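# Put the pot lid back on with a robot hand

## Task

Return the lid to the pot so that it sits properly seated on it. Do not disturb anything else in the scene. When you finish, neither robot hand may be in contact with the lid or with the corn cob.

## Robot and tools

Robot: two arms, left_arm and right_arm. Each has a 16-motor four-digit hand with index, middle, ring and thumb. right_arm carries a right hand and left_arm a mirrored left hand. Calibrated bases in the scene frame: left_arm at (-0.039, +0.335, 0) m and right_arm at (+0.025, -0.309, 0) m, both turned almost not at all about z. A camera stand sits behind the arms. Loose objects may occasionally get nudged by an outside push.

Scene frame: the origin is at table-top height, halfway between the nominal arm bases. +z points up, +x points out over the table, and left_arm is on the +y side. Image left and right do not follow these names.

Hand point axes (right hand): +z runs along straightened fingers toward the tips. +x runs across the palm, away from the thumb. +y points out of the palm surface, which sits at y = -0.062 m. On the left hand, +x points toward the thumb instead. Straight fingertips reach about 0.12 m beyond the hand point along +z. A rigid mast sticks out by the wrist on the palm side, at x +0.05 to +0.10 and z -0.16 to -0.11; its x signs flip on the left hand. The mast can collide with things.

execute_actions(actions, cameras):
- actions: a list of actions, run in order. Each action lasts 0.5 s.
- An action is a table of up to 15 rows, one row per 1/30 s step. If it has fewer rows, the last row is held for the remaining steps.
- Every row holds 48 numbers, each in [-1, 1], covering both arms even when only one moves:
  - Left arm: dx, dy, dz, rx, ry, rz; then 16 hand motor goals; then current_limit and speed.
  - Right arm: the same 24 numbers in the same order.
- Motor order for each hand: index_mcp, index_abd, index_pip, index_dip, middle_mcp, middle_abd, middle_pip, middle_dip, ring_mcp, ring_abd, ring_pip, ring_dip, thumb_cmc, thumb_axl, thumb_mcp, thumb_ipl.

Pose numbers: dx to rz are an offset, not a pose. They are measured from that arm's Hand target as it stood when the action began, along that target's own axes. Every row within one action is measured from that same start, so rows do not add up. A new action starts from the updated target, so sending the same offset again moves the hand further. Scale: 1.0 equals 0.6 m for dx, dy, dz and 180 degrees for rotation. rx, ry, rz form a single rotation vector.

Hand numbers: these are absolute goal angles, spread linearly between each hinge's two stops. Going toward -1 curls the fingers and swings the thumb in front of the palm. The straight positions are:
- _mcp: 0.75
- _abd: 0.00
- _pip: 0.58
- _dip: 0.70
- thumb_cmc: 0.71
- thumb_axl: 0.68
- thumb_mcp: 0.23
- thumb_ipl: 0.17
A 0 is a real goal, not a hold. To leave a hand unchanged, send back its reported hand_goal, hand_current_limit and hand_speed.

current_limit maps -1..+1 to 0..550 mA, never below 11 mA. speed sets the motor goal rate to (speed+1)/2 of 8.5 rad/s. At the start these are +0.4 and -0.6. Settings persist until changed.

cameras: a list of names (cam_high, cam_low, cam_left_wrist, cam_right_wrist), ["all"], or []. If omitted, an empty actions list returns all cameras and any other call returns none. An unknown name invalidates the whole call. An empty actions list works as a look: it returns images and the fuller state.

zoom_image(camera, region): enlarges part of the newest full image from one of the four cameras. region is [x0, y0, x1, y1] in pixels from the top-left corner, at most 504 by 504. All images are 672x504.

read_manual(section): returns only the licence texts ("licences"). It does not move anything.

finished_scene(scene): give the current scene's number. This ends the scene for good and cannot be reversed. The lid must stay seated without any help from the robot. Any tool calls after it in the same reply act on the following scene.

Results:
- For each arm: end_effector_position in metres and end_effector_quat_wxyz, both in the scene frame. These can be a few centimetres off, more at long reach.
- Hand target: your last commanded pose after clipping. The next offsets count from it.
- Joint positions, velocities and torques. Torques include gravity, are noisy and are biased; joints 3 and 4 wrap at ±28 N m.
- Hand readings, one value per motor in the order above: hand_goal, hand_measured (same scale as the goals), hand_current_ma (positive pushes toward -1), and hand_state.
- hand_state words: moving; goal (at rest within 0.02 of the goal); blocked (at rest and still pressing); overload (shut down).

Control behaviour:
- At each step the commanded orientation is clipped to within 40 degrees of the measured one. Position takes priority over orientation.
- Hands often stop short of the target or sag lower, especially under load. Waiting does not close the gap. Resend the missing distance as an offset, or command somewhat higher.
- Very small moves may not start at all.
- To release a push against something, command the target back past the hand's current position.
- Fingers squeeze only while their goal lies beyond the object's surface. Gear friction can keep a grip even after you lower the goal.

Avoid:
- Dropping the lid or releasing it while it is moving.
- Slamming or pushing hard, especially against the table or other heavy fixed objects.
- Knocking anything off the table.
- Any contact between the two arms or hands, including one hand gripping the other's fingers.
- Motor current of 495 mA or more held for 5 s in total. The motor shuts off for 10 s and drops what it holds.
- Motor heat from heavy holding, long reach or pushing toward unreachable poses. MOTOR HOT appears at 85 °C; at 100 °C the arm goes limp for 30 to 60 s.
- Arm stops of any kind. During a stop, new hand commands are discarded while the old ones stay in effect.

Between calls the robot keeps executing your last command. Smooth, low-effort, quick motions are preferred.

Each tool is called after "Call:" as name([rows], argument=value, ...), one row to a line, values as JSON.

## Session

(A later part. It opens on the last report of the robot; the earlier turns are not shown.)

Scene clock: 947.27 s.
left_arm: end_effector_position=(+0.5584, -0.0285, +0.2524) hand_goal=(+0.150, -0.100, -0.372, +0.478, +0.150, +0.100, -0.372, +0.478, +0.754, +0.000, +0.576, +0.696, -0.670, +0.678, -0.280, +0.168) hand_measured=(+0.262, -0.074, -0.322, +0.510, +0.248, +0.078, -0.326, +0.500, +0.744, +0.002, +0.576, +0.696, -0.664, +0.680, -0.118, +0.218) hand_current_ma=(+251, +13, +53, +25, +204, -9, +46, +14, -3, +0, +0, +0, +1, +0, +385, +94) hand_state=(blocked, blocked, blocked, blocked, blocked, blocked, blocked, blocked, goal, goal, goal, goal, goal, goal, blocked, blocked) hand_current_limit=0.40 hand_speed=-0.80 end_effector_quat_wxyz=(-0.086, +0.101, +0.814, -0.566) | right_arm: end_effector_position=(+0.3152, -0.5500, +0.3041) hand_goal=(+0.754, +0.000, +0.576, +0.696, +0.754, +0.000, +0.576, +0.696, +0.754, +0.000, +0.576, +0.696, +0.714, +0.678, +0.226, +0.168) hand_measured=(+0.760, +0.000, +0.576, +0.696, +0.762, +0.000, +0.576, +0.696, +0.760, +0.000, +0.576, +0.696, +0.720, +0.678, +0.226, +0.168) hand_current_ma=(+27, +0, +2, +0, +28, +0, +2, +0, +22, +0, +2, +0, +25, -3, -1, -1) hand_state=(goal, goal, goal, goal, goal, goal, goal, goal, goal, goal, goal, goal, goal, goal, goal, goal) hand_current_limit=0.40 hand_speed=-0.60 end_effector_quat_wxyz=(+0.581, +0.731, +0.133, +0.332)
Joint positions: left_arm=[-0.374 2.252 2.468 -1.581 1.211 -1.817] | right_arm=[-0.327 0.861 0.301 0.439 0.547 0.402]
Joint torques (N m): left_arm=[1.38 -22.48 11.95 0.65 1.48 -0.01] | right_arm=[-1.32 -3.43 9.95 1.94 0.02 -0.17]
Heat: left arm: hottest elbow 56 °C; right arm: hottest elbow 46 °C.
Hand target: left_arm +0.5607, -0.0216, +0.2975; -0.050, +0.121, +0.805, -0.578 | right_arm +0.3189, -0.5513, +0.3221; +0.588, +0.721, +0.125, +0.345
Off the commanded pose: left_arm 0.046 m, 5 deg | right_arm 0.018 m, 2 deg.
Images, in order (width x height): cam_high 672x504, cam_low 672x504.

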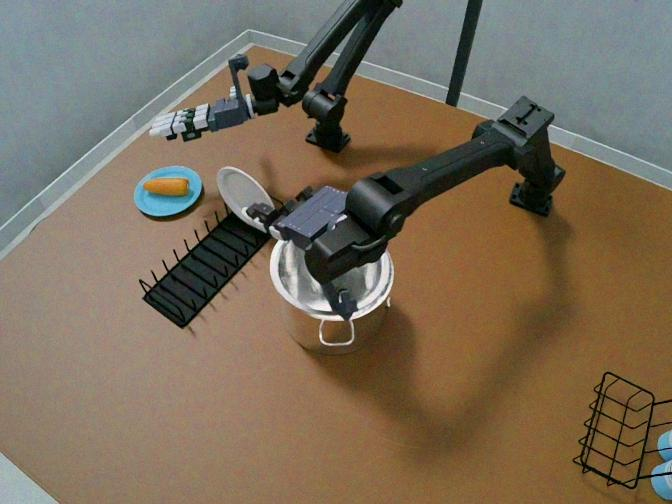

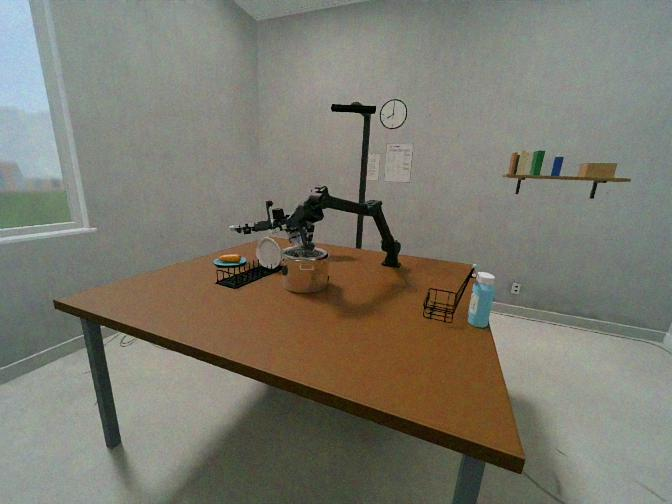

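Call:
execute_actions([
  [[0.0038,0.0118,-0.0129,0,0,0.006,0.15,-0.1,-0.372,0.478,0.15,0.1,-0.372,0.478,0.754,0,0.576,0.696,-0.671,0.678,-0.28,0.168,0.4,-0.8,0,0,0,0,0,0,0.754,0,0.576,0.696,0.754,0,0.576,0.696,0.754,0,0.576,0.696,0.714,0.678,0.226,0.168,0.4,-0.6]],
], cameras=["cam_high","cam_low"])

Call:
zoom_image(camera="cam_high", region=[262, 222, 402, 332])

Call:
zoom_image(camera="cam_low", region=[275, 232, 335, 277])

Scene clock: 971.50 s.
left_arm: end_effector_position=(+0.5612, -0.0207, +0.2478) hand_goal=(+0.150, -0.100, -0.372, +0.478, +0.150, +0.100, -0.372, +0.478, +0.754, +0.000, +0.576, +0.696, -0.670, +0.678, -0.280, +0.168) hand_measured=(+0.258, -0.074, -0.322, +0.510, +0.248, +0.078, -0.326, +0.496, +0.744, +0.002, +0.576, +0.696, -0.666, +0.680, -0.118, +0.222) hand_current_ma=(+236, +14, +53, +25, +203, -9, +45, +9, -3, +0, +0, +0, +0, +0, +385, +105) hand_state=(blocked, blocked, blocked, blocked, blocked, blocked, blocked, goal, goal, goal, goal, goal, goal, goal, blocked, blocked) hand_current_limit=0.40 hand_speed=-0.80 end_effector_quat_wxyz=(-0.078, +0.111, +0.810, -0.570) | right_arm: end_effector_position=(+0.3152, -0.5500, +0.3041) hand_goal=(+0.754, +0.000, +0.576, +0.696, +0.754, +0.000, +0.576, +0.696, +0.754, +0.000, +0.576, +0.696, +0.714, +0.678, +0.226, +0.168) hand_measured=(+0.760, +0.000, +0.576, +0.696, +0.762, +0.000, +0.576, +0.696, +0.760, +0.000, +0.576, +0.696, +0.720, +0.678, +0.226, +0.168) hand_current_ma=(+27, +0, +2, +0, +28, +0, +2, +0, +22, +0, +2, +0, +25, -3, -1, -1) hand_state=(goal, goal, goal, goal, goal, goal, goal, goal, goal, goal, goal, goal, goal, goal, goal, goal) hand_current_limit=0.40 hand_speed=-0.60 end_effector_quat_wxyz=(+0.581, +0.731, +0.133, +0.332)
Joint positions: left_arm=[-0.361 2.24 2.434 -1.581 1.219 -1.766] | right_arm=[-0.327 0.861 0.301 0.439 0.547 0.402]
Joint torques (N m): left_arm=[1.2 -22.95 11.7 0.02 1.31 0.02] | right_arm=[-1.26 -3.43 9.96 1.94 0.02 -0.17]
Heat: left arm: hottest elbow 48 °C; right arm: hottest elbow 46 °C.
Hand target: left_arm +0.5611, -0.0119, +0.2932; -0.044, +0.128, +0.804, -0.579 | right_arm +0.3189, -0.5513, +0.3221; +0.588, +0.721, +0.125, +0.345
Off the commanded pose: left_arm 0.046 m, 5 deg | right_arm 0.018 m, 2 deg.
Images, in order (width x height): cam_high 672x504, cam_low 672x504.

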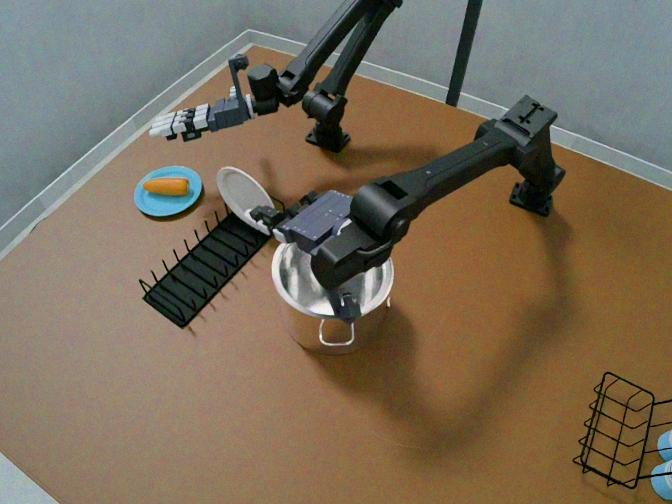

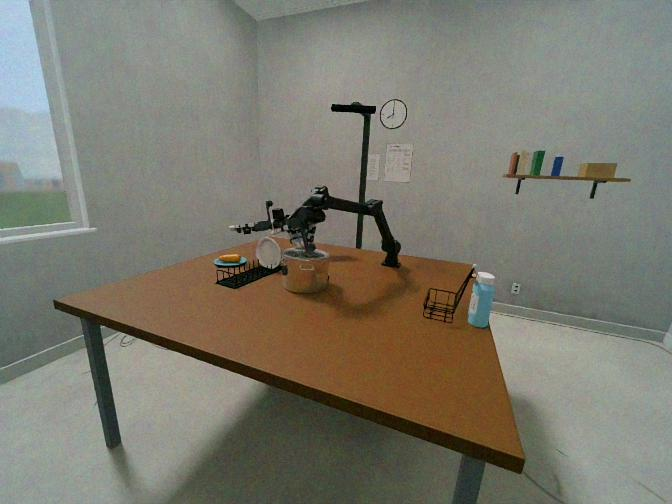

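Scaled by 3.600 from the camera's 672x504 image, which has a finer 960x720 frame.

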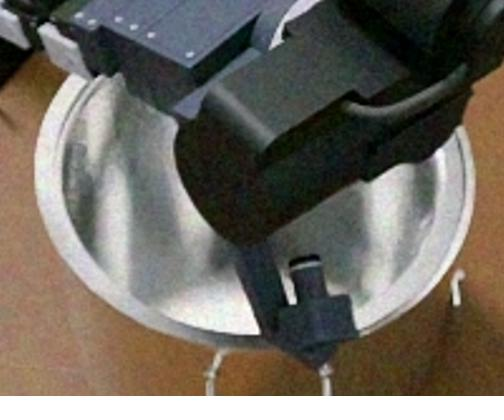

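Scaled by 8.400 from the camera's 672x504 image, which has a finer 960x720 frame.

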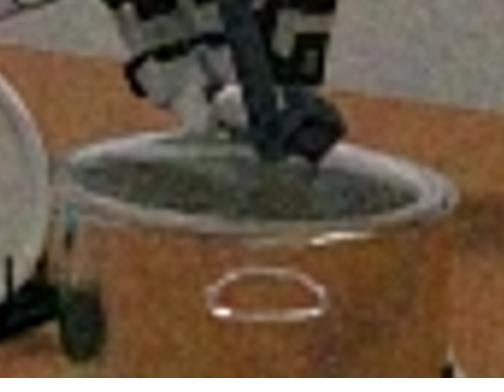

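Call:
execute_actions([
  [[0.0018,0.0217,-0.0008,0,0,0.004,0.15,-0.1,-0.372,0.478,0.15,0.1,-0.372,0.478,0.754,0,0.576,0.696,-0.671,0.678,-0.28,0.168,0.4,-0.8,0,0,0,0,0,0,0.754,0,0.576,0.696,0.754,0,0.576,0.696,0.754,0,0.576,0.696,0.714,0.678,0.226,0.168,0.4,-0.6]],
], cameras=["cam_high","cam_low"])

Call:
zoom_image(camera="cam_high", region=[262, 222, 402, 332])

Call:
zoom_image(camera="cam_low", region=[275, 232, 335, 277])

Scene clock: 986.40 s.
left_arm: end_effector_position=(+0.5591, -0.0192, +0.2461) hand_goal=(+0.150, -0.100, -0.372, +0.478, +0.150, +0.100, -0.372, +0.478, +0.754, +0.000, +0.576, +0.696, -0.670, +0.678, -0.280, +0.168) hand_measured=(+0.258, -0.074, -0.322, +0.510, +0.248, +0.078, -0.328, +0.496, +0.744, +0.002, +0.576, +0.696, -0.666, +0.680, -0.118, +0.222) hand_current_ma=(+236, +14, +53, +25, +203, -10, +44, +8, -3, +0, +0, +0, +1, +0, +385, +105) hand_state=(blocked, blocked, blocked, blocked, blocked, blocked, blocked, goal, goal, goal, goal, goal, goal, goal, blocked, blocked) hand_current_limit=0.40 hand_speed=-0.80 end_effector_quat_wxyz=(-0.070, +0.123, +0.808, -0.572) | right_arm: end_effector_position=(+0.3152, -0.5500, +0.3041) hand_goal=(+0.754, +0.000, +0.576, +0.696, +0.754, +0.000, +0.576, +0.696, +0.754, +0.000, +0.576, +0.696, +0.714, +0.678, +0.226, +0.168) hand_measured=(+0.760, +0.000, +0.576, +0.696, +0.762, +0.000, +0.576, +0.696, +0.760, +0.000, +0.576, +0.696, +0.720, +0.678, +0.226, +0.168) hand_current_ma=(+27, +0, +2, +0, +28, +0, +2, +0, +22, +0, +2, +0, +25, -3, -1, -1) hand_state=(goal, goal, goal, goal, goal, goal, goal, goal, goal, goal, goal, goal, goal, goal, goal, goal) hand_current_limit=0.40 hand_speed=-0.60 end_effector_quat_wxyz=(+0.581, +0.731, +0.133, +0.332)
Joint positions: left_arm=[-0.36 2.218 2.392 -1.566 1.223 -1.732] | right_arm=[-0.327 0.861 0.301 0.439 0.547 0.402]
Joint torques (N m): left_arm=[2.55 -22.07 11 0.34 1.23 0.02] | right_arm=[-1.26 -3.43 9.95 1.94 0.02 -0.16]
Heat: left arm: hottest elbow 46 °C; right arm: hottest elbow 46 °C.
Hand target: left_arm +0.5623, -0.0071, +0.2809; -0.041, +0.133, +0.803, -0.579 | right_arm +0.3189, -0.5513, +0.3221; +0.588, +0.721, +0.125, +0.345
Off the commanded pose: left_arm 0.037 m, 4 deg | right_arm 0.018 m, 2 deg.
Images, in order (width x height): cam_high 672x504, cam_low 672x504.

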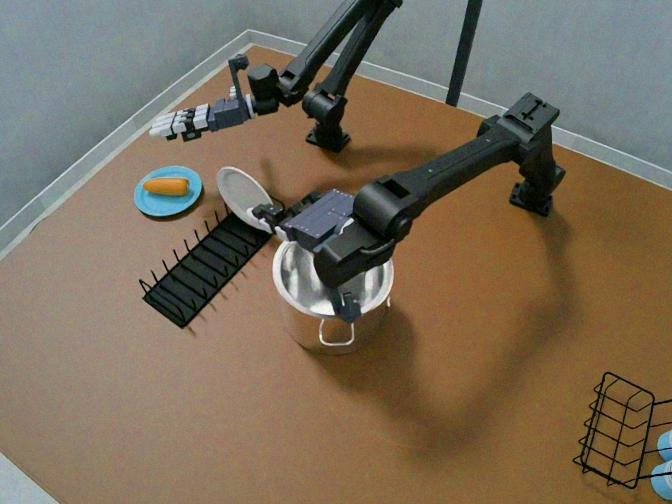

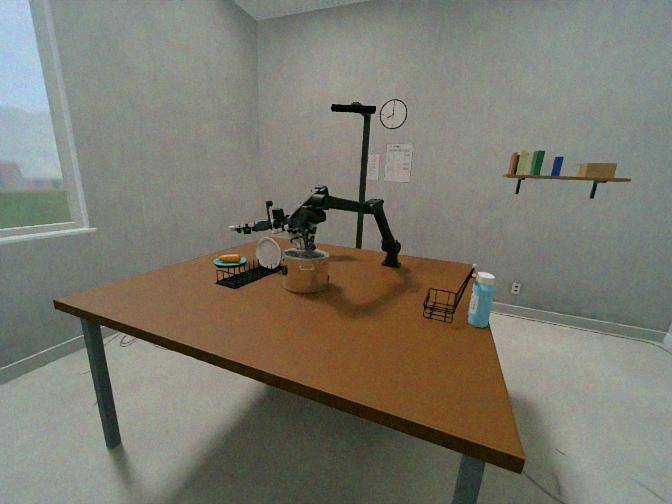

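Scaled by 3.600 from the camera's 672x504 image, which has a finer 960x720 frame.

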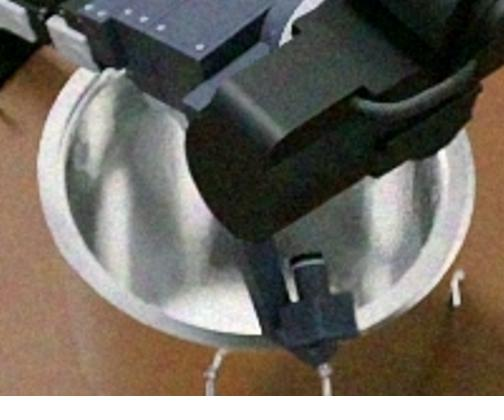

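Scaled by 8.400 from the camera's 672x504 image, which has a finer 960x720 frame.

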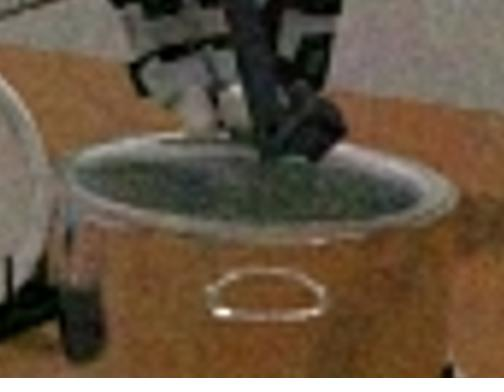

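Call:
execute_actions([
  [[0.0012,0.0207,0.0028,0,0,0,0.15,-0.1,-0.372,0.478,0.15,0.1,-0.372,0.478,0.754,0,0.576,0.696,-0.671,0.678,-0.28,0.168,0.4,-0.8,0,0,0,0,0,0,0.754,0,0.576,0.696,0.754,0,0.576,0.696,0.754,0,0.576,0.696,0.714,0.678,0.226,0.168,0.4,-0.6]],
], cameras=["cam_high","cam_low"])

Call:
zoom_image(camera="cam_high", region=[262, 222, 402, 332])

Call:
zoom_image(camera="cam_low", region=[275, 232, 335, 277])

Scene clock: 1010.87 s.
left_arm: end_effector_position=(+0.5587, -0.0188, +0.2455) hand_goal=(+0.150, -0.100, -0.372, +0.478, +0.150, +0.100, -0.372, +0.478, +0.754, +0.000, +0.576, +0.696, -0.670, +0.678, -0.280, +0.168) hand_measured=(+0.258, -0.074, -0.322, +0.510, +0.248, +0.076, -0.328, +0.498, +0.744, +0.002, +0.576, +0.696, -0.666, +0.680, -0.118, +0.222) hand_current_ma=(+236, +14, +53, +25, +203, -12, +44, +11, -3, +0, +0, +0, +1, +0, +385, +105) hand_state=(blocked, blocked, blocked, blocked, blocked, blocked, blocked, blocked, goal, goal, goal, goal, goal, goal, blocked, blocked) hand_current_limit=0.40 hand_speed=-0.80 end_effector_quat_wxyz=(-0.063, +0.130, +0.805, -0.575) | right_arm: end_effector_position=(+0.3152, -0.5500, +0.3041) hand_goal=(+0.754, +0.000, +0.576, +0.696, +0.754, +0.000, +0.576, +0.696, +0.754, +0.000, +0.576, +0.696, +0.714, +0.678, +0.226, +0.168) hand_measured=(+0.760, +0.000, +0.576, +0.696, +0.762, +0.000, +0.576, +0.696, +0.760, +0.000, +0.576, +0.696, +0.720, +0.678, +0.226, +0.168) hand_current_ma=(+27, +0, +2, +0, +28, +0, +2, +0, +22, +0, +2, +0, +25, -3, -1, -1) hand_state=(goal, goal, goal, goal, goal, goal, goal, goal, goal, goal, goal, goal, goal, goal, goal, goal) hand_current_limit=0.40 hand_speed=-0.60 end_effector_quat_wxyz=(+0.581, +0.731, +0.133, +0.332)
Joint positions: left_arm=[-0.359 2.2 2.357 -1.539 1.228 -1.721] | right_arm=[-0.327 0.861 0.301 0.439 0.547 0.402]
Joint torques (N m): left_arm=[2.02 -20.48 10.44 0.4 1.07 0.01] | right_arm=[-1.26 -3.49 9.96 1.92 0.02 -0.17]
Heat: left arm: hottest elbow 45 °C; right arm: hottest elbow 46 °C.
Hand target: left_arm +0.5633, -0.0050, +0.2686; -0.040, +0.133, +0.803, -0.579 | right_arm +0.3189, -0.5513, +0.3221; +0.588, +0.721, +0.125, +0.345
Off the commanded pose: left_arm 0.027 m, 3 deg | right_arm 0.018 m, 2 deg.
Images, in order (width x height): cam_high 672x504, cam_low 672x504.

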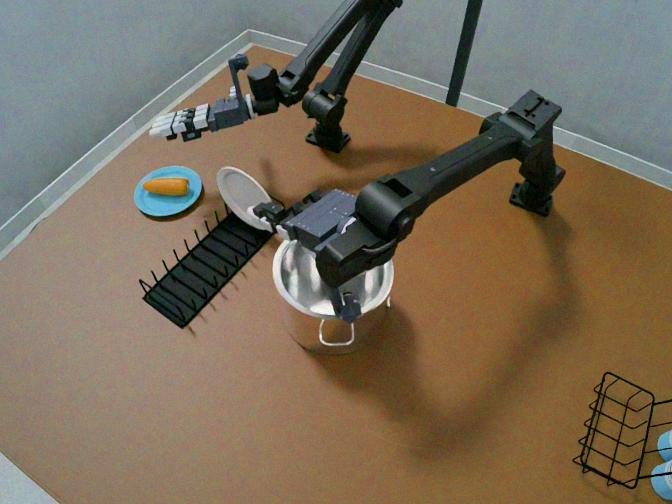

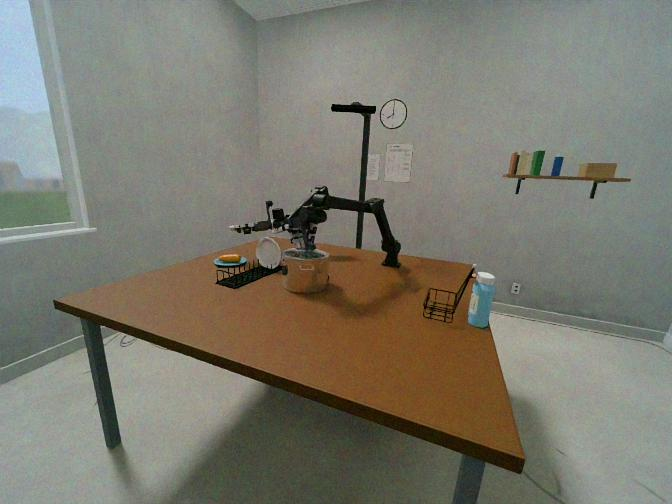

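Scaled by 3.600 from the camera's 672x504 image, which has a finer 960x720 frame.

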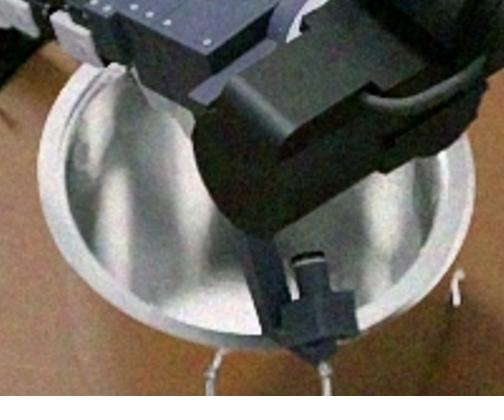

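Scaled by 8.400 from the camera's 672x504 image, which has a finer 960x720 frame.

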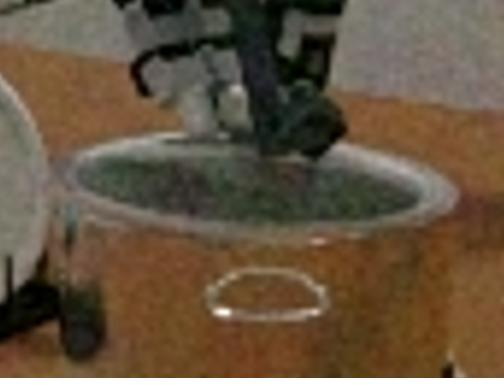

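Call:
execute_actions([
  [[0,0.0094,0.0034,0,0,0,0.24,-0.09,-0.33,0.5,0.24,0.09,-0.33,0.49,0.754,0,0.576,0.696,-0.671,0.678,-0.14,0.2,0.4,-0.9,0,0,0,0,0,0,0.754,0,0.576,0.696,0.754,0,0.576,0.696,0.754,0,0.576,0.696,0.714,0.678,0.226,0.168,0.4,-0.6]],
  [[0,0,0,0,0,0,0.3,-0.09,-0.36,0.48,0.3,0.09,-0.36,0.48,0.754,0,0.576,0.696,-0.671,0.678,-0.09,0.168,0.4,-0.9,0,0,0,0,0,0,0.754,0,0.576,0.696,0.754,0,0.576,0.696,0.754,0,0.576,0.696,0.714,0.678,0.226,0.168,0.4,-0.6]],
], cameras=["cam_high","cam_low"])

Call:
zoom_image(camera="cam_high", region=[262, 222, 402, 332])

Call:
zoom_image(camera="cam_low", region=[275, 232, 335, 277])

Scene clock: 1039.27 s.
left_arm: end_effector_position=(+0.5589, -0.0165, +0.2436) hand_goal=(+0.300, -0.090, -0.360, +0.480, +0.300, +0.090, -0.360, +0.480, +0.754, +0.000, +0.576, +0.696, -0.670, +0.678, -0.090, +0.168) hand_measured=(+0.302, -0.084, -0.344, +0.492, +0.298, +0.076, -0.352, +0.486, +0.744, +0.002, +0.576, +0.696, -0.668, +0.680, -0.092, +0.170) hand_current_ma=(+0, +1, +7, +4, +0, -5, +3, +1, -3, +0, +0, +0, +0, +0, +0, +1) hand_state=(goal, goal, goal, goal, goal, goal, goal, goal, goal, goal, goal, goal, goal, goal, goal, goal) hand_current_limit=0.40 hand_speed=-0.90 end_effector_quat_wxyz=(-0.062, +0.129, +0.804, -0.577) | right_arm: end_effector_position=(+0.3152, -0.5500, +0.3041) hand_goal=(+0.754, +0.000, +0.576, +0.696, +0.754, +0.000, +0.576, +0.696, +0.754, +0.000, +0.576, +0.696, +0.714, +0.678, +0.226, +0.168) hand_measured=(+0.760, +0.000, +0.576, +0.696, +0.762, +0.000, +0.576, +0.696, +0.760, +0.000, +0.576, +0.696, +0.720, +0.678, +0.226, +0.168) hand_current_ma=(+27, +0, +2, +0, +28, +0, +2, +0, +22, +0, +2, +0, +25, -3, -1, -1) hand_state=(goal, goal, goal, goal, goal, goal, goal, goal, goal, goal, goal, goal, goal, goal, goal, goal) hand_current_limit=0.40 hand_speed=-0.60 end_effector_quat_wxyz=(+0.581, +0.731, +0.133, +0.332)
Joint positions: left_arm=[-0.355 2.191 2.336 -1.524 1.231 -1.721] | right_arm=[-0.327 0.861 0.301 0.439 0.547 0.402]
Joint torques (N m): left_arm=[1.96 -20.07 10.54 0.43 0.96 0.02] | right_arm=[-1.26 -3.43 9.95 1.94 0.02 -0.17]
Heat: left arm: hottest shoulder 44 °C; right arm: hottest elbow 46 °C.
Hand target: left_arm +0.5636, -0.0053, +0.2628; -0.041, +0.133, +0.803, -0.579 | right_arm +0.3189, -0.5513, +0.3221; +0.588, +0.721, +0.125, +0.345
Off the commanded pose: left_arm 0.023 m, 2 deg | right_arm 0.018 m, 2 deg.
Images, in order (width x height): cam_high 672x504, cam_low 672x504.

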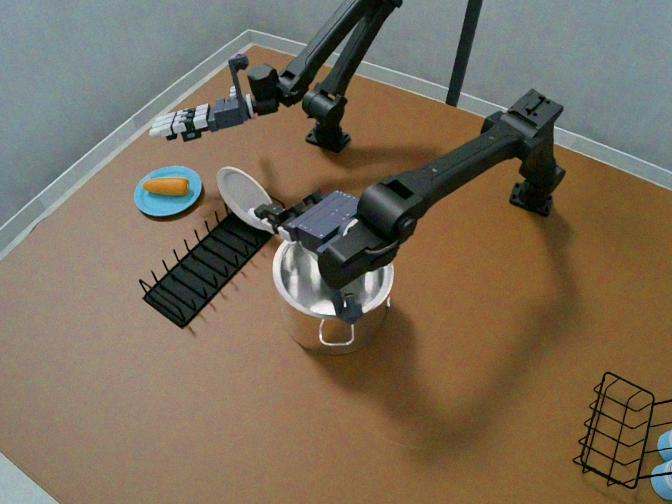

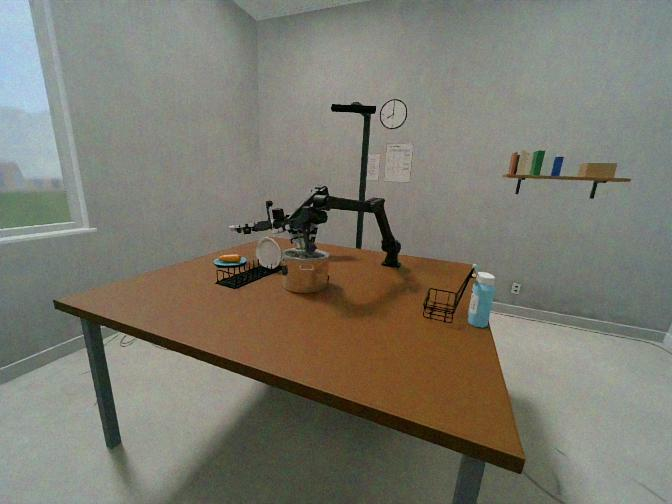

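Scaled by 3.600 from the camera's 672x504 image, which has a finer 960x720 frame.

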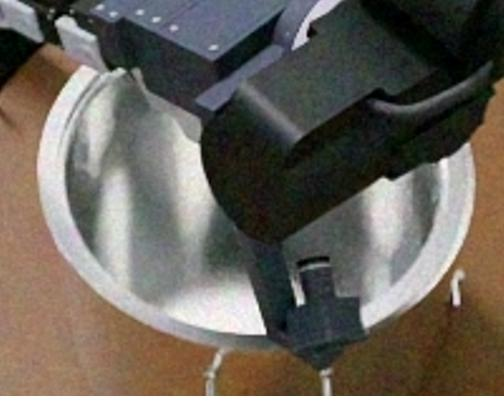

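Scaled by 8.400 from the camera's 672x504 image, which has a finer 960x720 frame.

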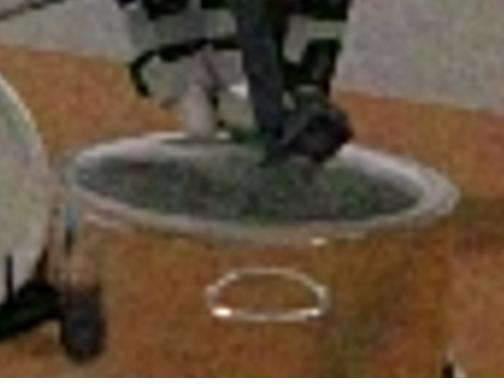

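Call:
execute_actions([
  [[0,0,0,0,0,0,0.6,-0.09,-0.36,0.48,0.6,0.09,-0.36,0.48,0.754,0,0.576,0.696,-0.671,0.678,0.1,0.168,0.4,-0.8,0,0,0,0,0,0,0.754,0,0.576,0.696,0.754,0,0.576,0.696,0.754,0,0.576,0.696,0.714,0.678,0.226,0.168,0.4,-0.6]],
  [[0,0,0,0,0,0,0.6,-0.09,-0.36,0.48,0.6,0.09,-0.36,0.48,0.754,0,0.576,0.696,-0.671,0.678,0.1,0.168,0.4,-0.8,0,0,0,0,0,0,0.754,0,0.576,0.696,0.754,0,0.576,0.696,0.754,0,0.576,0.696,0.714,0.678,0.226,0.168,0.4,-0.6]],
], cameras=["cam_high","cam_low"])

Call:
zoom_image(camera="cam_low", region=[265, 215, 355, 300])

Scene clock: 1056.03 s.
left_arm: end_effector_position=(+0.5608, -0.0132, +0.2435) hand_goal=(+0.600, -0.090, -0.360, +0.480, +0.600, +0.090, -0.360, +0.480, +0.754, +0.000, +0.576, +0.696, -0.670, +0.678, +0.100, +0.168) hand_measured=(+0.584, -0.086, -0.358, +0.484, +0.584, +0.086, -0.356, +0.484, +0.744, +0.002, +0.576, +0.696, -0.668, +0.680, +0.096, +0.170) hand_current_ma=(-8, +0, +0, +0, -9, +0, +0, +0, -3, +0, +0, +0, +0, +0, -1, +0) hand_state=(goal, goal, goal, goal, goal, goal, goal, goal, goal, goal, goal, goal, goal, goal, goal, goal) hand_current_limit=0.40 hand_speed=-0.80 end_effector_quat_wxyz=(-0.060, +0.127, +0.805, -0.577) | right_arm: end_effector_position=(+0.3152, -0.5500, +0.3041) hand_goal=(+0.754, +0.000, +0.576, +0.696, +0.754, +0.000, +0.576, +0.696, +0.754, +0.000, +0.576, +0.696, +0.714, +0.678, +0.226, +0.168) hand_measured=(+0.760, +0.000, +0.576, +0.696, +0.762, +0.000, +0.576, +0.696, +0.760, +0.000, +0.576, +0.696, +0.720, +0.678, +0.226, +0.168) hand_current_ma=(+27, +0, +2, +0, +28, +0, +2, +0, +22, +0, +2, +0, +25, -3, -1, -1) hand_state=(goal, goal, goal, goal, goal, goal, goal, goal, goal, goal, goal, goal, goal, goal, goal, goal) hand_current_limit=0.40 hand_speed=-0.60 end_effector_quat_wxyz=(+0.581, +0.731, +0.133, +0.332)
Joint positions: left_arm=[-0.35 2.191 2.336 -1.524 1.23 -1.721] | right_arm=[-0.327 0.861 0.301 0.439 0.547 0.402]
Joint torques (N m): left_arm=[1.38 -20.01 10.48 0.38 1.01 0] | right_arm=[-1.26 -3.43 9.95 1.94 0.02 -0.17]
Heat: left arm: hottest elbow 43 °C; right arm: hottest elbow 46 °C.
Hand target: left_arm +0.5637, -0.0052, +0.2627; -0.041, +0.133, +0.803, -0.579 | right_arm +0.3189, -0.5513, +0.3221; +0.588, +0.721, +0.125, +0.345
Off the commanded pose: left_arm 0.021 m, 2 deg | right_arm 0.018 m, 2 deg.
Images, in order (width x height): cam_high 672x504, cam_low 672x504.

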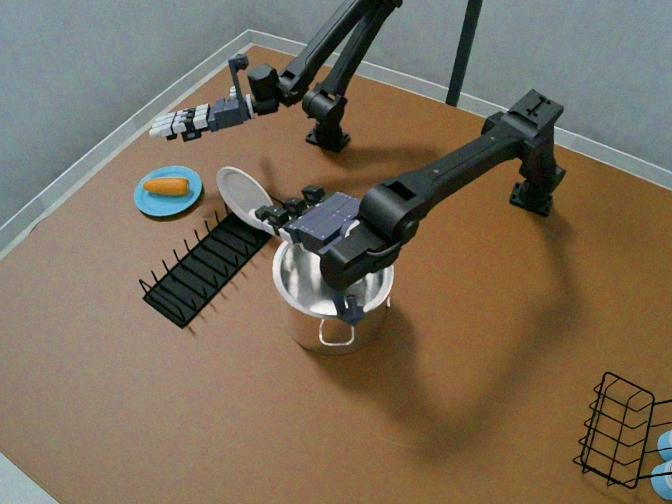

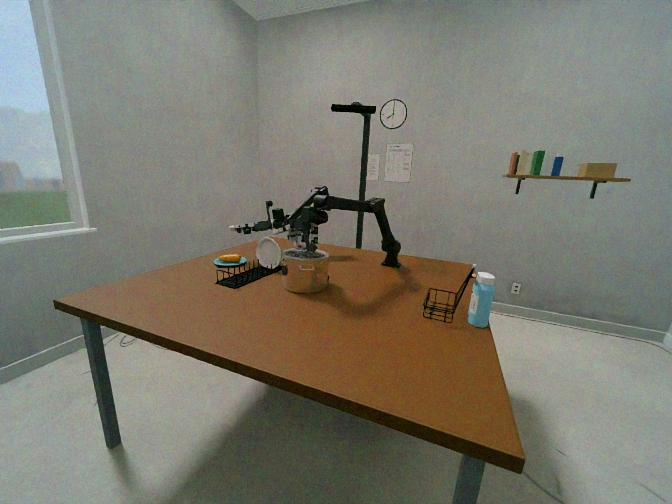

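Scaled by 5.600 from the camera's 672x504 image, which has a finer 960x720 frame.

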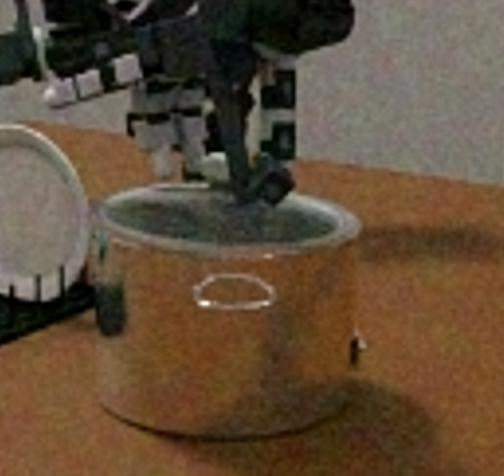

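Call:
execute_actions([
  [[-0.01,-0.0473,-0.0163,0,0,0,0.6,-0.09,-0.36,0.48,0.6,0.09,-0.36,0.48,0.754,0,0.576,0.696,-0.671,0.678,0.1,0.168,0.4,-0.8,0,0,0,0,0,0,0.754,0,0.576,0.696,0.754,0,0.576,0.696,0.754,0,0.576,0.696,0.714,0.678,0.226,0.168,0.4,-0.6]],
  [[-0.01,-0.0473,-0.0163,0,0,0,0.6,-0.09,-0.36,0.48,0.6,0.09,-0.36,0.48,0.754,0,0.576,0.696,-0.671,0.678,0.1,0.168,0.4,-0.8,0,0,0,0,0,0,0.754,0,0.576,0.696,0.754,0,0.576,0.696,0.754,0,0.576,0.696,0.714,0.678,0.226,0.168,0.4,-0.6]],
  [[0,-0.0473,-0.0163,0,0,0,0.6,-0.09,-0.36,0.48,0.6,0.09,-0.36,0.48,0.754,0,0.576,0.696,-0.671,0.678,0.1,0.168,0.4,-0.8,0,0,0,0,0,0,0.754,0,0.576,0.696,0.754,0,0.576,0.696,0.754,0,0.576,0.696,0.714,0.678,0.226,0.168,0.4,-0.6]],
], cameras=["cam_high","cam_low"])

Call:
zoom_image(camera="cam_low", region=[265, 215, 355, 300])

Scene clock: 1080.00 s.
left_arm: end_effector_position=(+0.5602, -0.0136, +0.3418) hand_goal=(+0.600, -0.090, -0.360, +0.480, +0.600, +0.090, -0.360, +0.480, +0.754, +0.000, +0.576, +0.696, -0.670, +0.678, +0.100, +0.168) hand_measured=(+0.584, -0.086, -0.358, +0.484, +0.584, +0.088, -0.356, +0.484, +0.744, +0.002, +0.576, +0.696, -0.668, +0.680, +0.096, +0.170) hand_current_ma=(-7, +0, +0, +0, -8, +0, +0, +0, -3, +0, +0, +0, +0, +0, -1, +0) hand_state=(goal, goal, goal, goal, goal, goal, goal, goal, goal, goal, goal, goal, goal, goal, goal, goal) hand_current_limit=0.40 hand_speed=-0.80 end_effector_quat_wxyz=(-0.033, +0.127, +0.802, -0.583) | right_arm: end_effector_position=(+0.3152, -0.5500, +0.3041) hand_goal=(+0.754, +0.000, +0.576, +0.696, +0.754, +0.000, +0.576, +0.696, +0.754, +0.000, +0.576, +0.696, +0.714, +0.678, +0.226, +0.168) hand_measured=(+0.760, +0.000, +0.576, +0.696, +0.762, +0.000, +0.576, +0.696, +0.760, +0.000, +0.576, +0.696, +0.720, +0.678, +0.226, +0.168) hand_current_ma=(+27, +0, +2, +0, +28, +0, +2, +0, +22, +0, +2, +0, +25, -3, -1, -1) hand_state=(goal, goal, goal, goal, goal, goal, goal, goal, goal, goal, goal, goal, goal, goal, goal, goal) hand_current_limit=0.40 hand_speed=-0.60 end_effector_quat_wxyz=(+0.581, +0.731, +0.133, +0.332)
Joint positions: left_arm=[-0.349 2.236 2.676 -1.685 1.228 -1.815] | right_arm=[-0.327 0.861 0.301 0.439 0.547 0.402]
Joint torques (N m): left_arm=[1.55 -16.21 15.01 -0.08 1.07 -0.18] | right_arm=[-1.32 -3.37 9.95 1.94 0.02 -0.17]
Heat: left arm: hottest elbow 43 °C; right arm: hottest elbow 46 °C.
Hand target: left_arm +0.5675, -0.0064, +0.3534; -0.041, +0.133, +0.803, -0.579 | right_arm +0.3189, -0.5513, +0.3221; +0.588, +0.721, +0.125, +0.345
Off the commanded pose: left_arm 0.016 m, 1 deg | right_arm 0.018 m, 2 deg.
joint sent to its limit (left arm) — joint 4 (wrist pitch), lower limit. The joint targets are off in orientation, not in position.
Images, in order (width x height): cam_high 672x504, cam_low 672x504.

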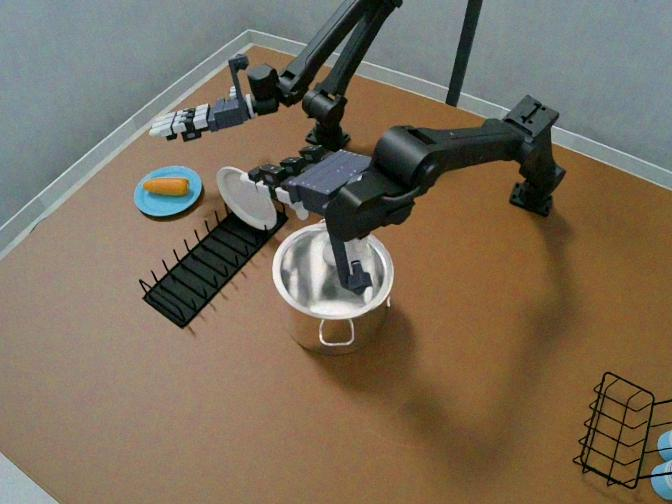

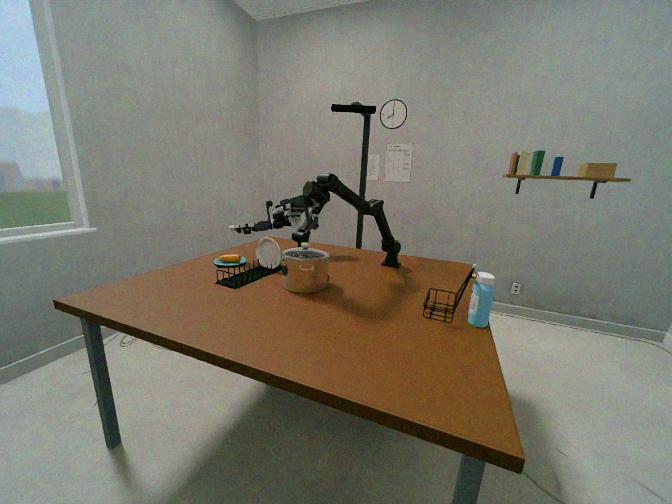

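Scaled by 5.600 from the camera's 672x504 image, which has a finer 960x720 frame.

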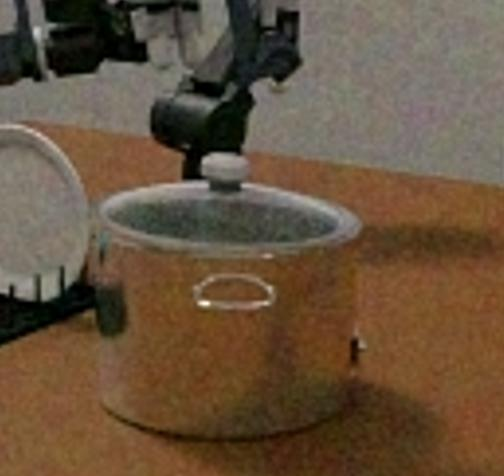

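Call:
execute_actions([
  [[0.02,0.0294,-0.0808,0,-0.0215,-0.0078,0.6,-0.09,-0.36,0.48,0.6,0.09,-0.36,0.48,0.754,0,0.576,0.696,-0.671,0.678,0.1,0.168,0.4,-0.8,0,0,0,0,0,0,0.754,0,0.576,0.696,0.754,0,0.576,0.696,0.754,0,0.576,0.696,0.714,0.678,0.226,0.168,0.4,-0.6]],
  [[0.0135,0.0294,-0.0808,0,-0.0215,-0.0078,0.6,-0.09,-0.36,0.48,0.6,0.09,-0.36,0.48,0.754,0,0.576,0.696,-0.671,0.678,0.1,0.168,0.4,-0.8,0,0,0,0,0,0,0.754,0,0.576,0.696,0.754,0,0.576,0.696,0.754,0,0.576,0.696,0.714,0.678,0.226,0.168,0.4,-0.6]],
  [[0.007,0.0294,-0.0808,0,-0.0215,-0.0078,0.6,-0.09,-0.36,0.48,0.6,0.09,-0.36,0.48,0.754,0,0.576,0.696,-0.671,0.678,0.1,0.168,0.4,-0.8,0,0,0,0,0,0,0.754,0,0.576,0.696,0.754,0,0.576,0.696,0.754,0,0.576,0.696,0.714,0.678,0.226,0.168,0.4,-0.6]],
], cameras=["cam_high","cam_low"])

Call:
zoom_image(camera="cam_low", region=[270, 230, 340, 300])

Call:
zoom_image(camera="cam_high", region=[255, 200, 415, 370])

Scene clock: 1097.90 s.
left_arm: end_effector_position=(+0.5810, +0.1527, +0.3296) hand_goal=(+0.600, -0.090, -0.360, +0.480, +0.600, +0.090, -0.360, +0.480, +0.754, +0.000, +0.576, +0.696, -0.670, +0.678, +0.100, +0.168) hand_measured=(+0.586, -0.086, -0.358, +0.484, +0.586, +0.088, -0.358, +0.484, +0.744, +0.002, +0.576, +0.696, -0.668, +0.680, +0.098, +0.170) hand_current_ma=(-6, +0, +0, +0, -7, +0, +0, +0, -3, +0, +0, +0, +0, +0, +0, +0) hand_state=(goal, goal, goal, goal, goal, goal, goal, goal, goal, goal, goal, goal, goal, goal, goal, goal) hand_current_limit=0.40 hand_speed=-0.80 end_effector_quat_wxyz=(+0.012, +0.026, +0.809, -0.587) | right_arm: end_effector_position=(+0.3152, -0.5500, +0.3041) hand_goal=(+0.754, +0.000, +0.576, +0.696, +0.754, +0.000, +0.576, +0.696, +0.754, +0.000, +0.576, +0.696, +0.714, +0.678, +0.226, +0.168) hand_measured=(+0.760, +0.000, +0.576, +0.696, +0.762, +0.000, +0.576, +0.696, +0.760, +0.000, +0.576, +0.696, +0.720, +0.678, +0.226, +0.168) hand_current_ma=(+27, +0, +2, +0, +28, +0, +2, +0, +22, +0, +2, +0, +25, -3, -1, -1) hand_state=(goal, goal, goal, goal, goal, goal, goal, goal, goal, goal, goal, goal, goal, goal, goal, goal) hand_current_limit=0.40 hand_speed=-0.60 end_effector_quat_wxyz=(+0.581, +0.731, +0.133, +0.332)
Joint positions: left_arm=[-0.092 2.07 2.356 -1.685 1.249 -1.699] | right_arm=[-0.327 0.861 0.301 0.439 0.547 0.402]
Joint torques (N m): left_arm=[-0.26 -18.55 10.24 -0.25 1.2 0.14] | right_arm=[-1.26 -3.43 9.96 1.94 0.02 -0.17]
Heat: left arm: hottest elbow 42 °C; right arm: hottest elbow 46 °C.
Hand target: left_arm +0.5738, +0.1504, +0.3480; +0.020, +0.045, +0.808, -0.588 | right_arm +0.3189, -0.5513, +0.3221; +0.588, +0.721, +0.125, +0.345
Off the commanded pose: left_arm 0.020 m, 2 deg | right_arm 0.018 m, 2 deg.
joint sent to its limit (left arm) — joint 4 (wrist pitch), lower limit. The joint targets still meet the commanded pose.
Images, in order (width x height): cam_high 672x504, cam_low 672x504.

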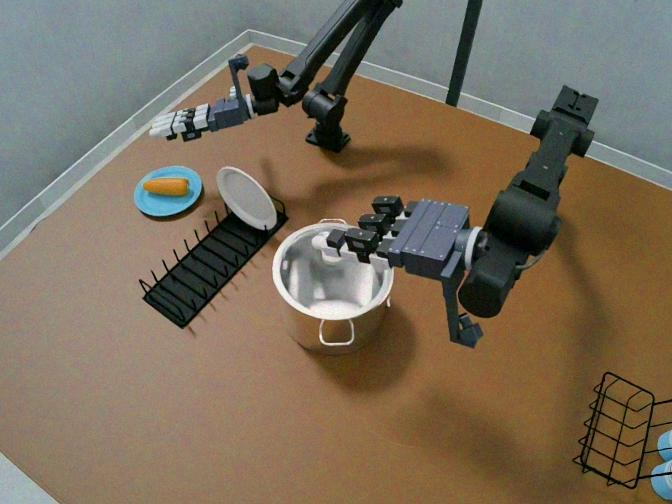

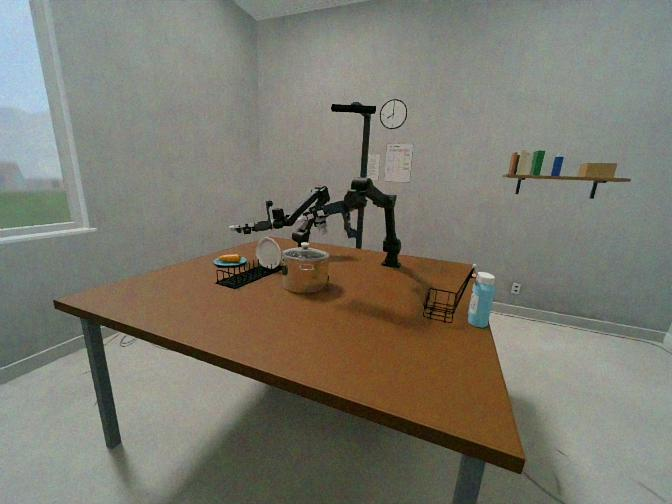

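Scaled by 7.200 from the camera's 672x504 image, which has a finer 960x720 frame.

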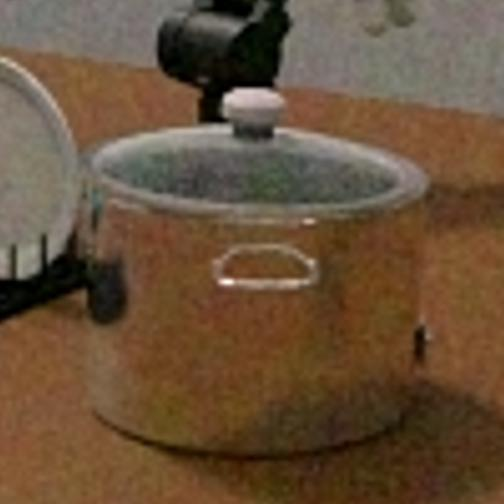

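Scaled by 2.965 from the camera's 672x504 image, which has a finer 960x720 frame.

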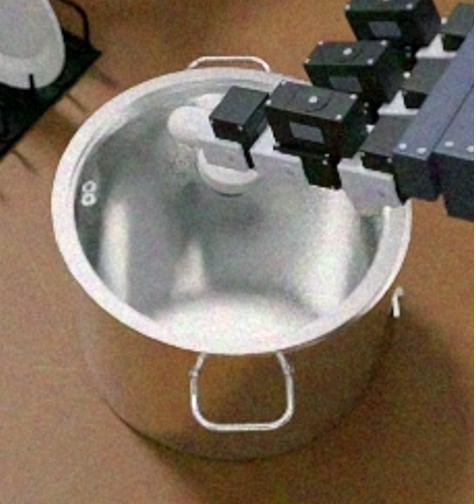

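Call:
execute_actions([
  [[0.0,0.0294,-0.0808,0,-0.0215,-0.0078,0.6,-0.09,-0.36,0.48,0.6,0.09,-0.36,0.48,0.754,0,0.576,0.696,-0.671,0.678,0.1,0.168,0.4,-0.8,0,0,0,0,0,0,0.754,0,0.576,0.696,0.754,0,0.576,0.696,0.754,0,0.576,0.696,0.714,0.678,0.226,0.168,0.4,-0.6]],
  [[-0.007,0.0294,-0.0808,0,-0.0215,-0.0078,0.6,-0.09,-0.36,0.48,0.6,0.09,-0.36,0.48,0.754,0,0.576,0.696,-0.671,0.678,0.1,0.168,0.4,-0.8,0,0,0,0,0,0,0.754,0,0.576,0.696,0.754,0,0.576,0.696,0.754,0,0.576,0.696,0.714,0.678,0.226,0.168,0.4,-0.6]],
], cameras=["cam_high","cam_low"])

Call:
zoom_image(camera="cam_high", region=[260, 215, 340, 275])

Call:
zoom_image(camera="cam_high", region=[330, 215, 410, 275])

Call:
zoom_image(camera="cam_high", region=[290, 270, 390, 345])

Call:
zoom_image(camera="cam_low", region=[275, 235, 335, 270])

Scene clock: 1122.40 s.
left_arm: end_effector_position=(+0.5863, +0.2567, +0.3259) hand_goal=(+0.600, -0.090, -0.360, +0.480, +0.600, +0.090, -0.360, +0.480, +0.754, +0.000, +0.576, +0.696, -0.670, +0.678, +0.100, +0.168) hand_measured=(+0.586, -0.086, -0.358, +0.484, +0.586, +0.088, -0.358, +0.484, +0.744, +0.002, +0.576, +0.696, -0.668, +0.680, +0.098, +0.170) hand_current_ma=(-6, +0, +0, +0, -7, +0, +0, +0, -3, +0, +0, +0, +0, +0, +0, +0) hand_state=(goal, goal, goal, goal, goal, goal, goal, goal, goal, goal, goal, goal, goal, goal, goal, goal) hand_current_limit=0.40 hand_speed=-0.80 end_effector_quat_wxyz=(+0.056, -0.037, +0.805, -0.589) | right_arm: end_effector_position=(+0.3152, -0.5500, +0.3041) hand_goal=(+0.754, +0.000, +0.576, +0.696, +0.754, +0.000, +0.576, +0.696, +0.754, +0.000, +0.576, +0.696, +0.714, +0.678, +0.226, +0.168) hand_measured=(+0.760, +0.000, +0.576, +0.696, +0.762, +0.000, +0.576, +0.696, +0.760, +0.000, +0.576, +0.696, +0.720, +0.678, +0.226, +0.168) hand_current_ma=(+27, +0, +2, +0, +28, +0, +2, +0, +22, +0, +2, +0, +25, -3, -1, -1) hand_state=(goal, goal, goal, goal, goal, goal, goal, goal, goal, goal, goal, goal, goal, goal, goal, goal) hand_current_limit=0.40 hand_speed=-0.60 end_effector_quat_wxyz=(+0.581, +0.731, +0.133, +0.332)
Joint positions: left_arm=[0.078 2.019 2.26 -1.685 1.264 -1.654] | right_arm=[-0.327 0.861 0.301 0.439 0.547 0.402]
Joint torques (N m): left_arm=[-0.21 -17.79 10.33 -0.34 1.2 0.17] | right_arm=[-1.26 -3.43 9.96 1.94 0.02 -0.16]
Heat: left arm: hottest elbow 41 °C; right arm: hottest elbow 46 °C.
Hand target: left_arm +0.5797, +0.2534, +0.3445; +0.060, -0.015, +0.805, -0.590 | right_arm +0.3189, -0.5513, +0.3221; +0.588, +0.721, +0.125, +0.345
Off the commanded pose: left_arm 0.020 m, 3 deg | right_arm 0.018 m, 2 deg.
joint sent to its limit (left arm) — joint 4 (wrist pitch), lower limit. The joint targets still meet the commanded pose.
Images, in order (width x height): cam_high 672x504, cam_low 672x504.

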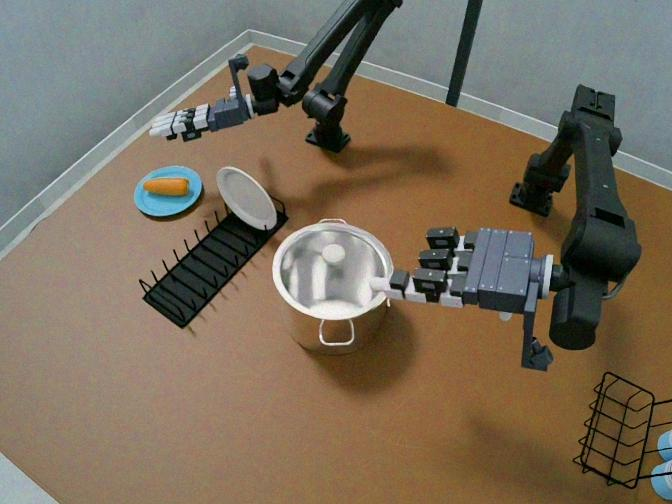

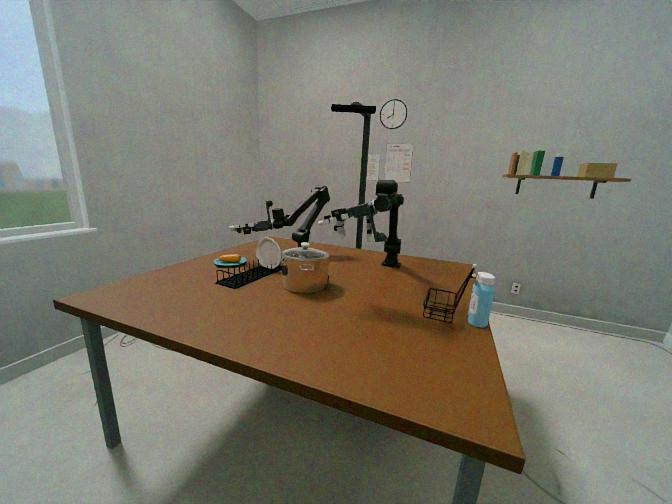

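Scaled by 6.300 from the camera's 672x504 image, which has a finer 960x720 frame.

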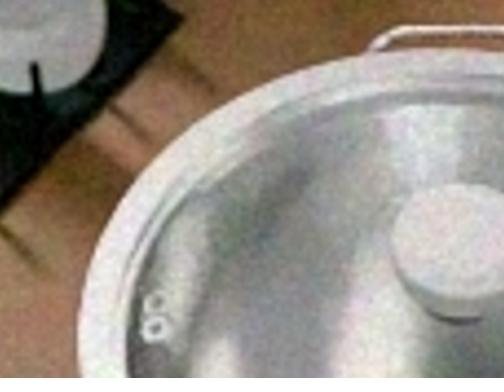

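Scaled by 6.300 from the camera's 672x504 image, which has a finer 960x720 frame.

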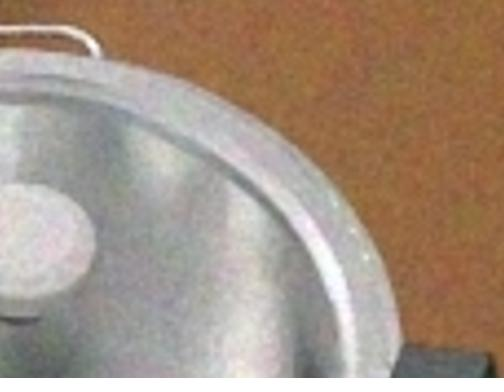

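Scaled by 5.040 from the camera's 672x504 image, which has a finer 960x720 frame.

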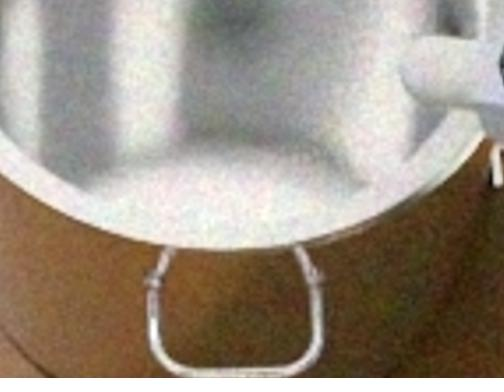

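Scaled by 8.400 from the camera's 672x504 image, which has a finer 960x720 frame.

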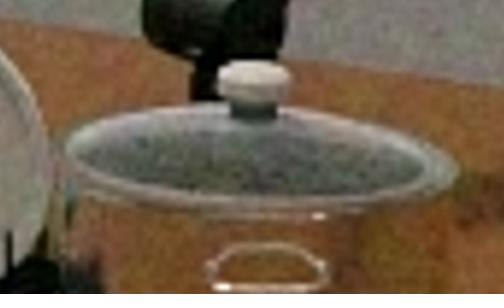

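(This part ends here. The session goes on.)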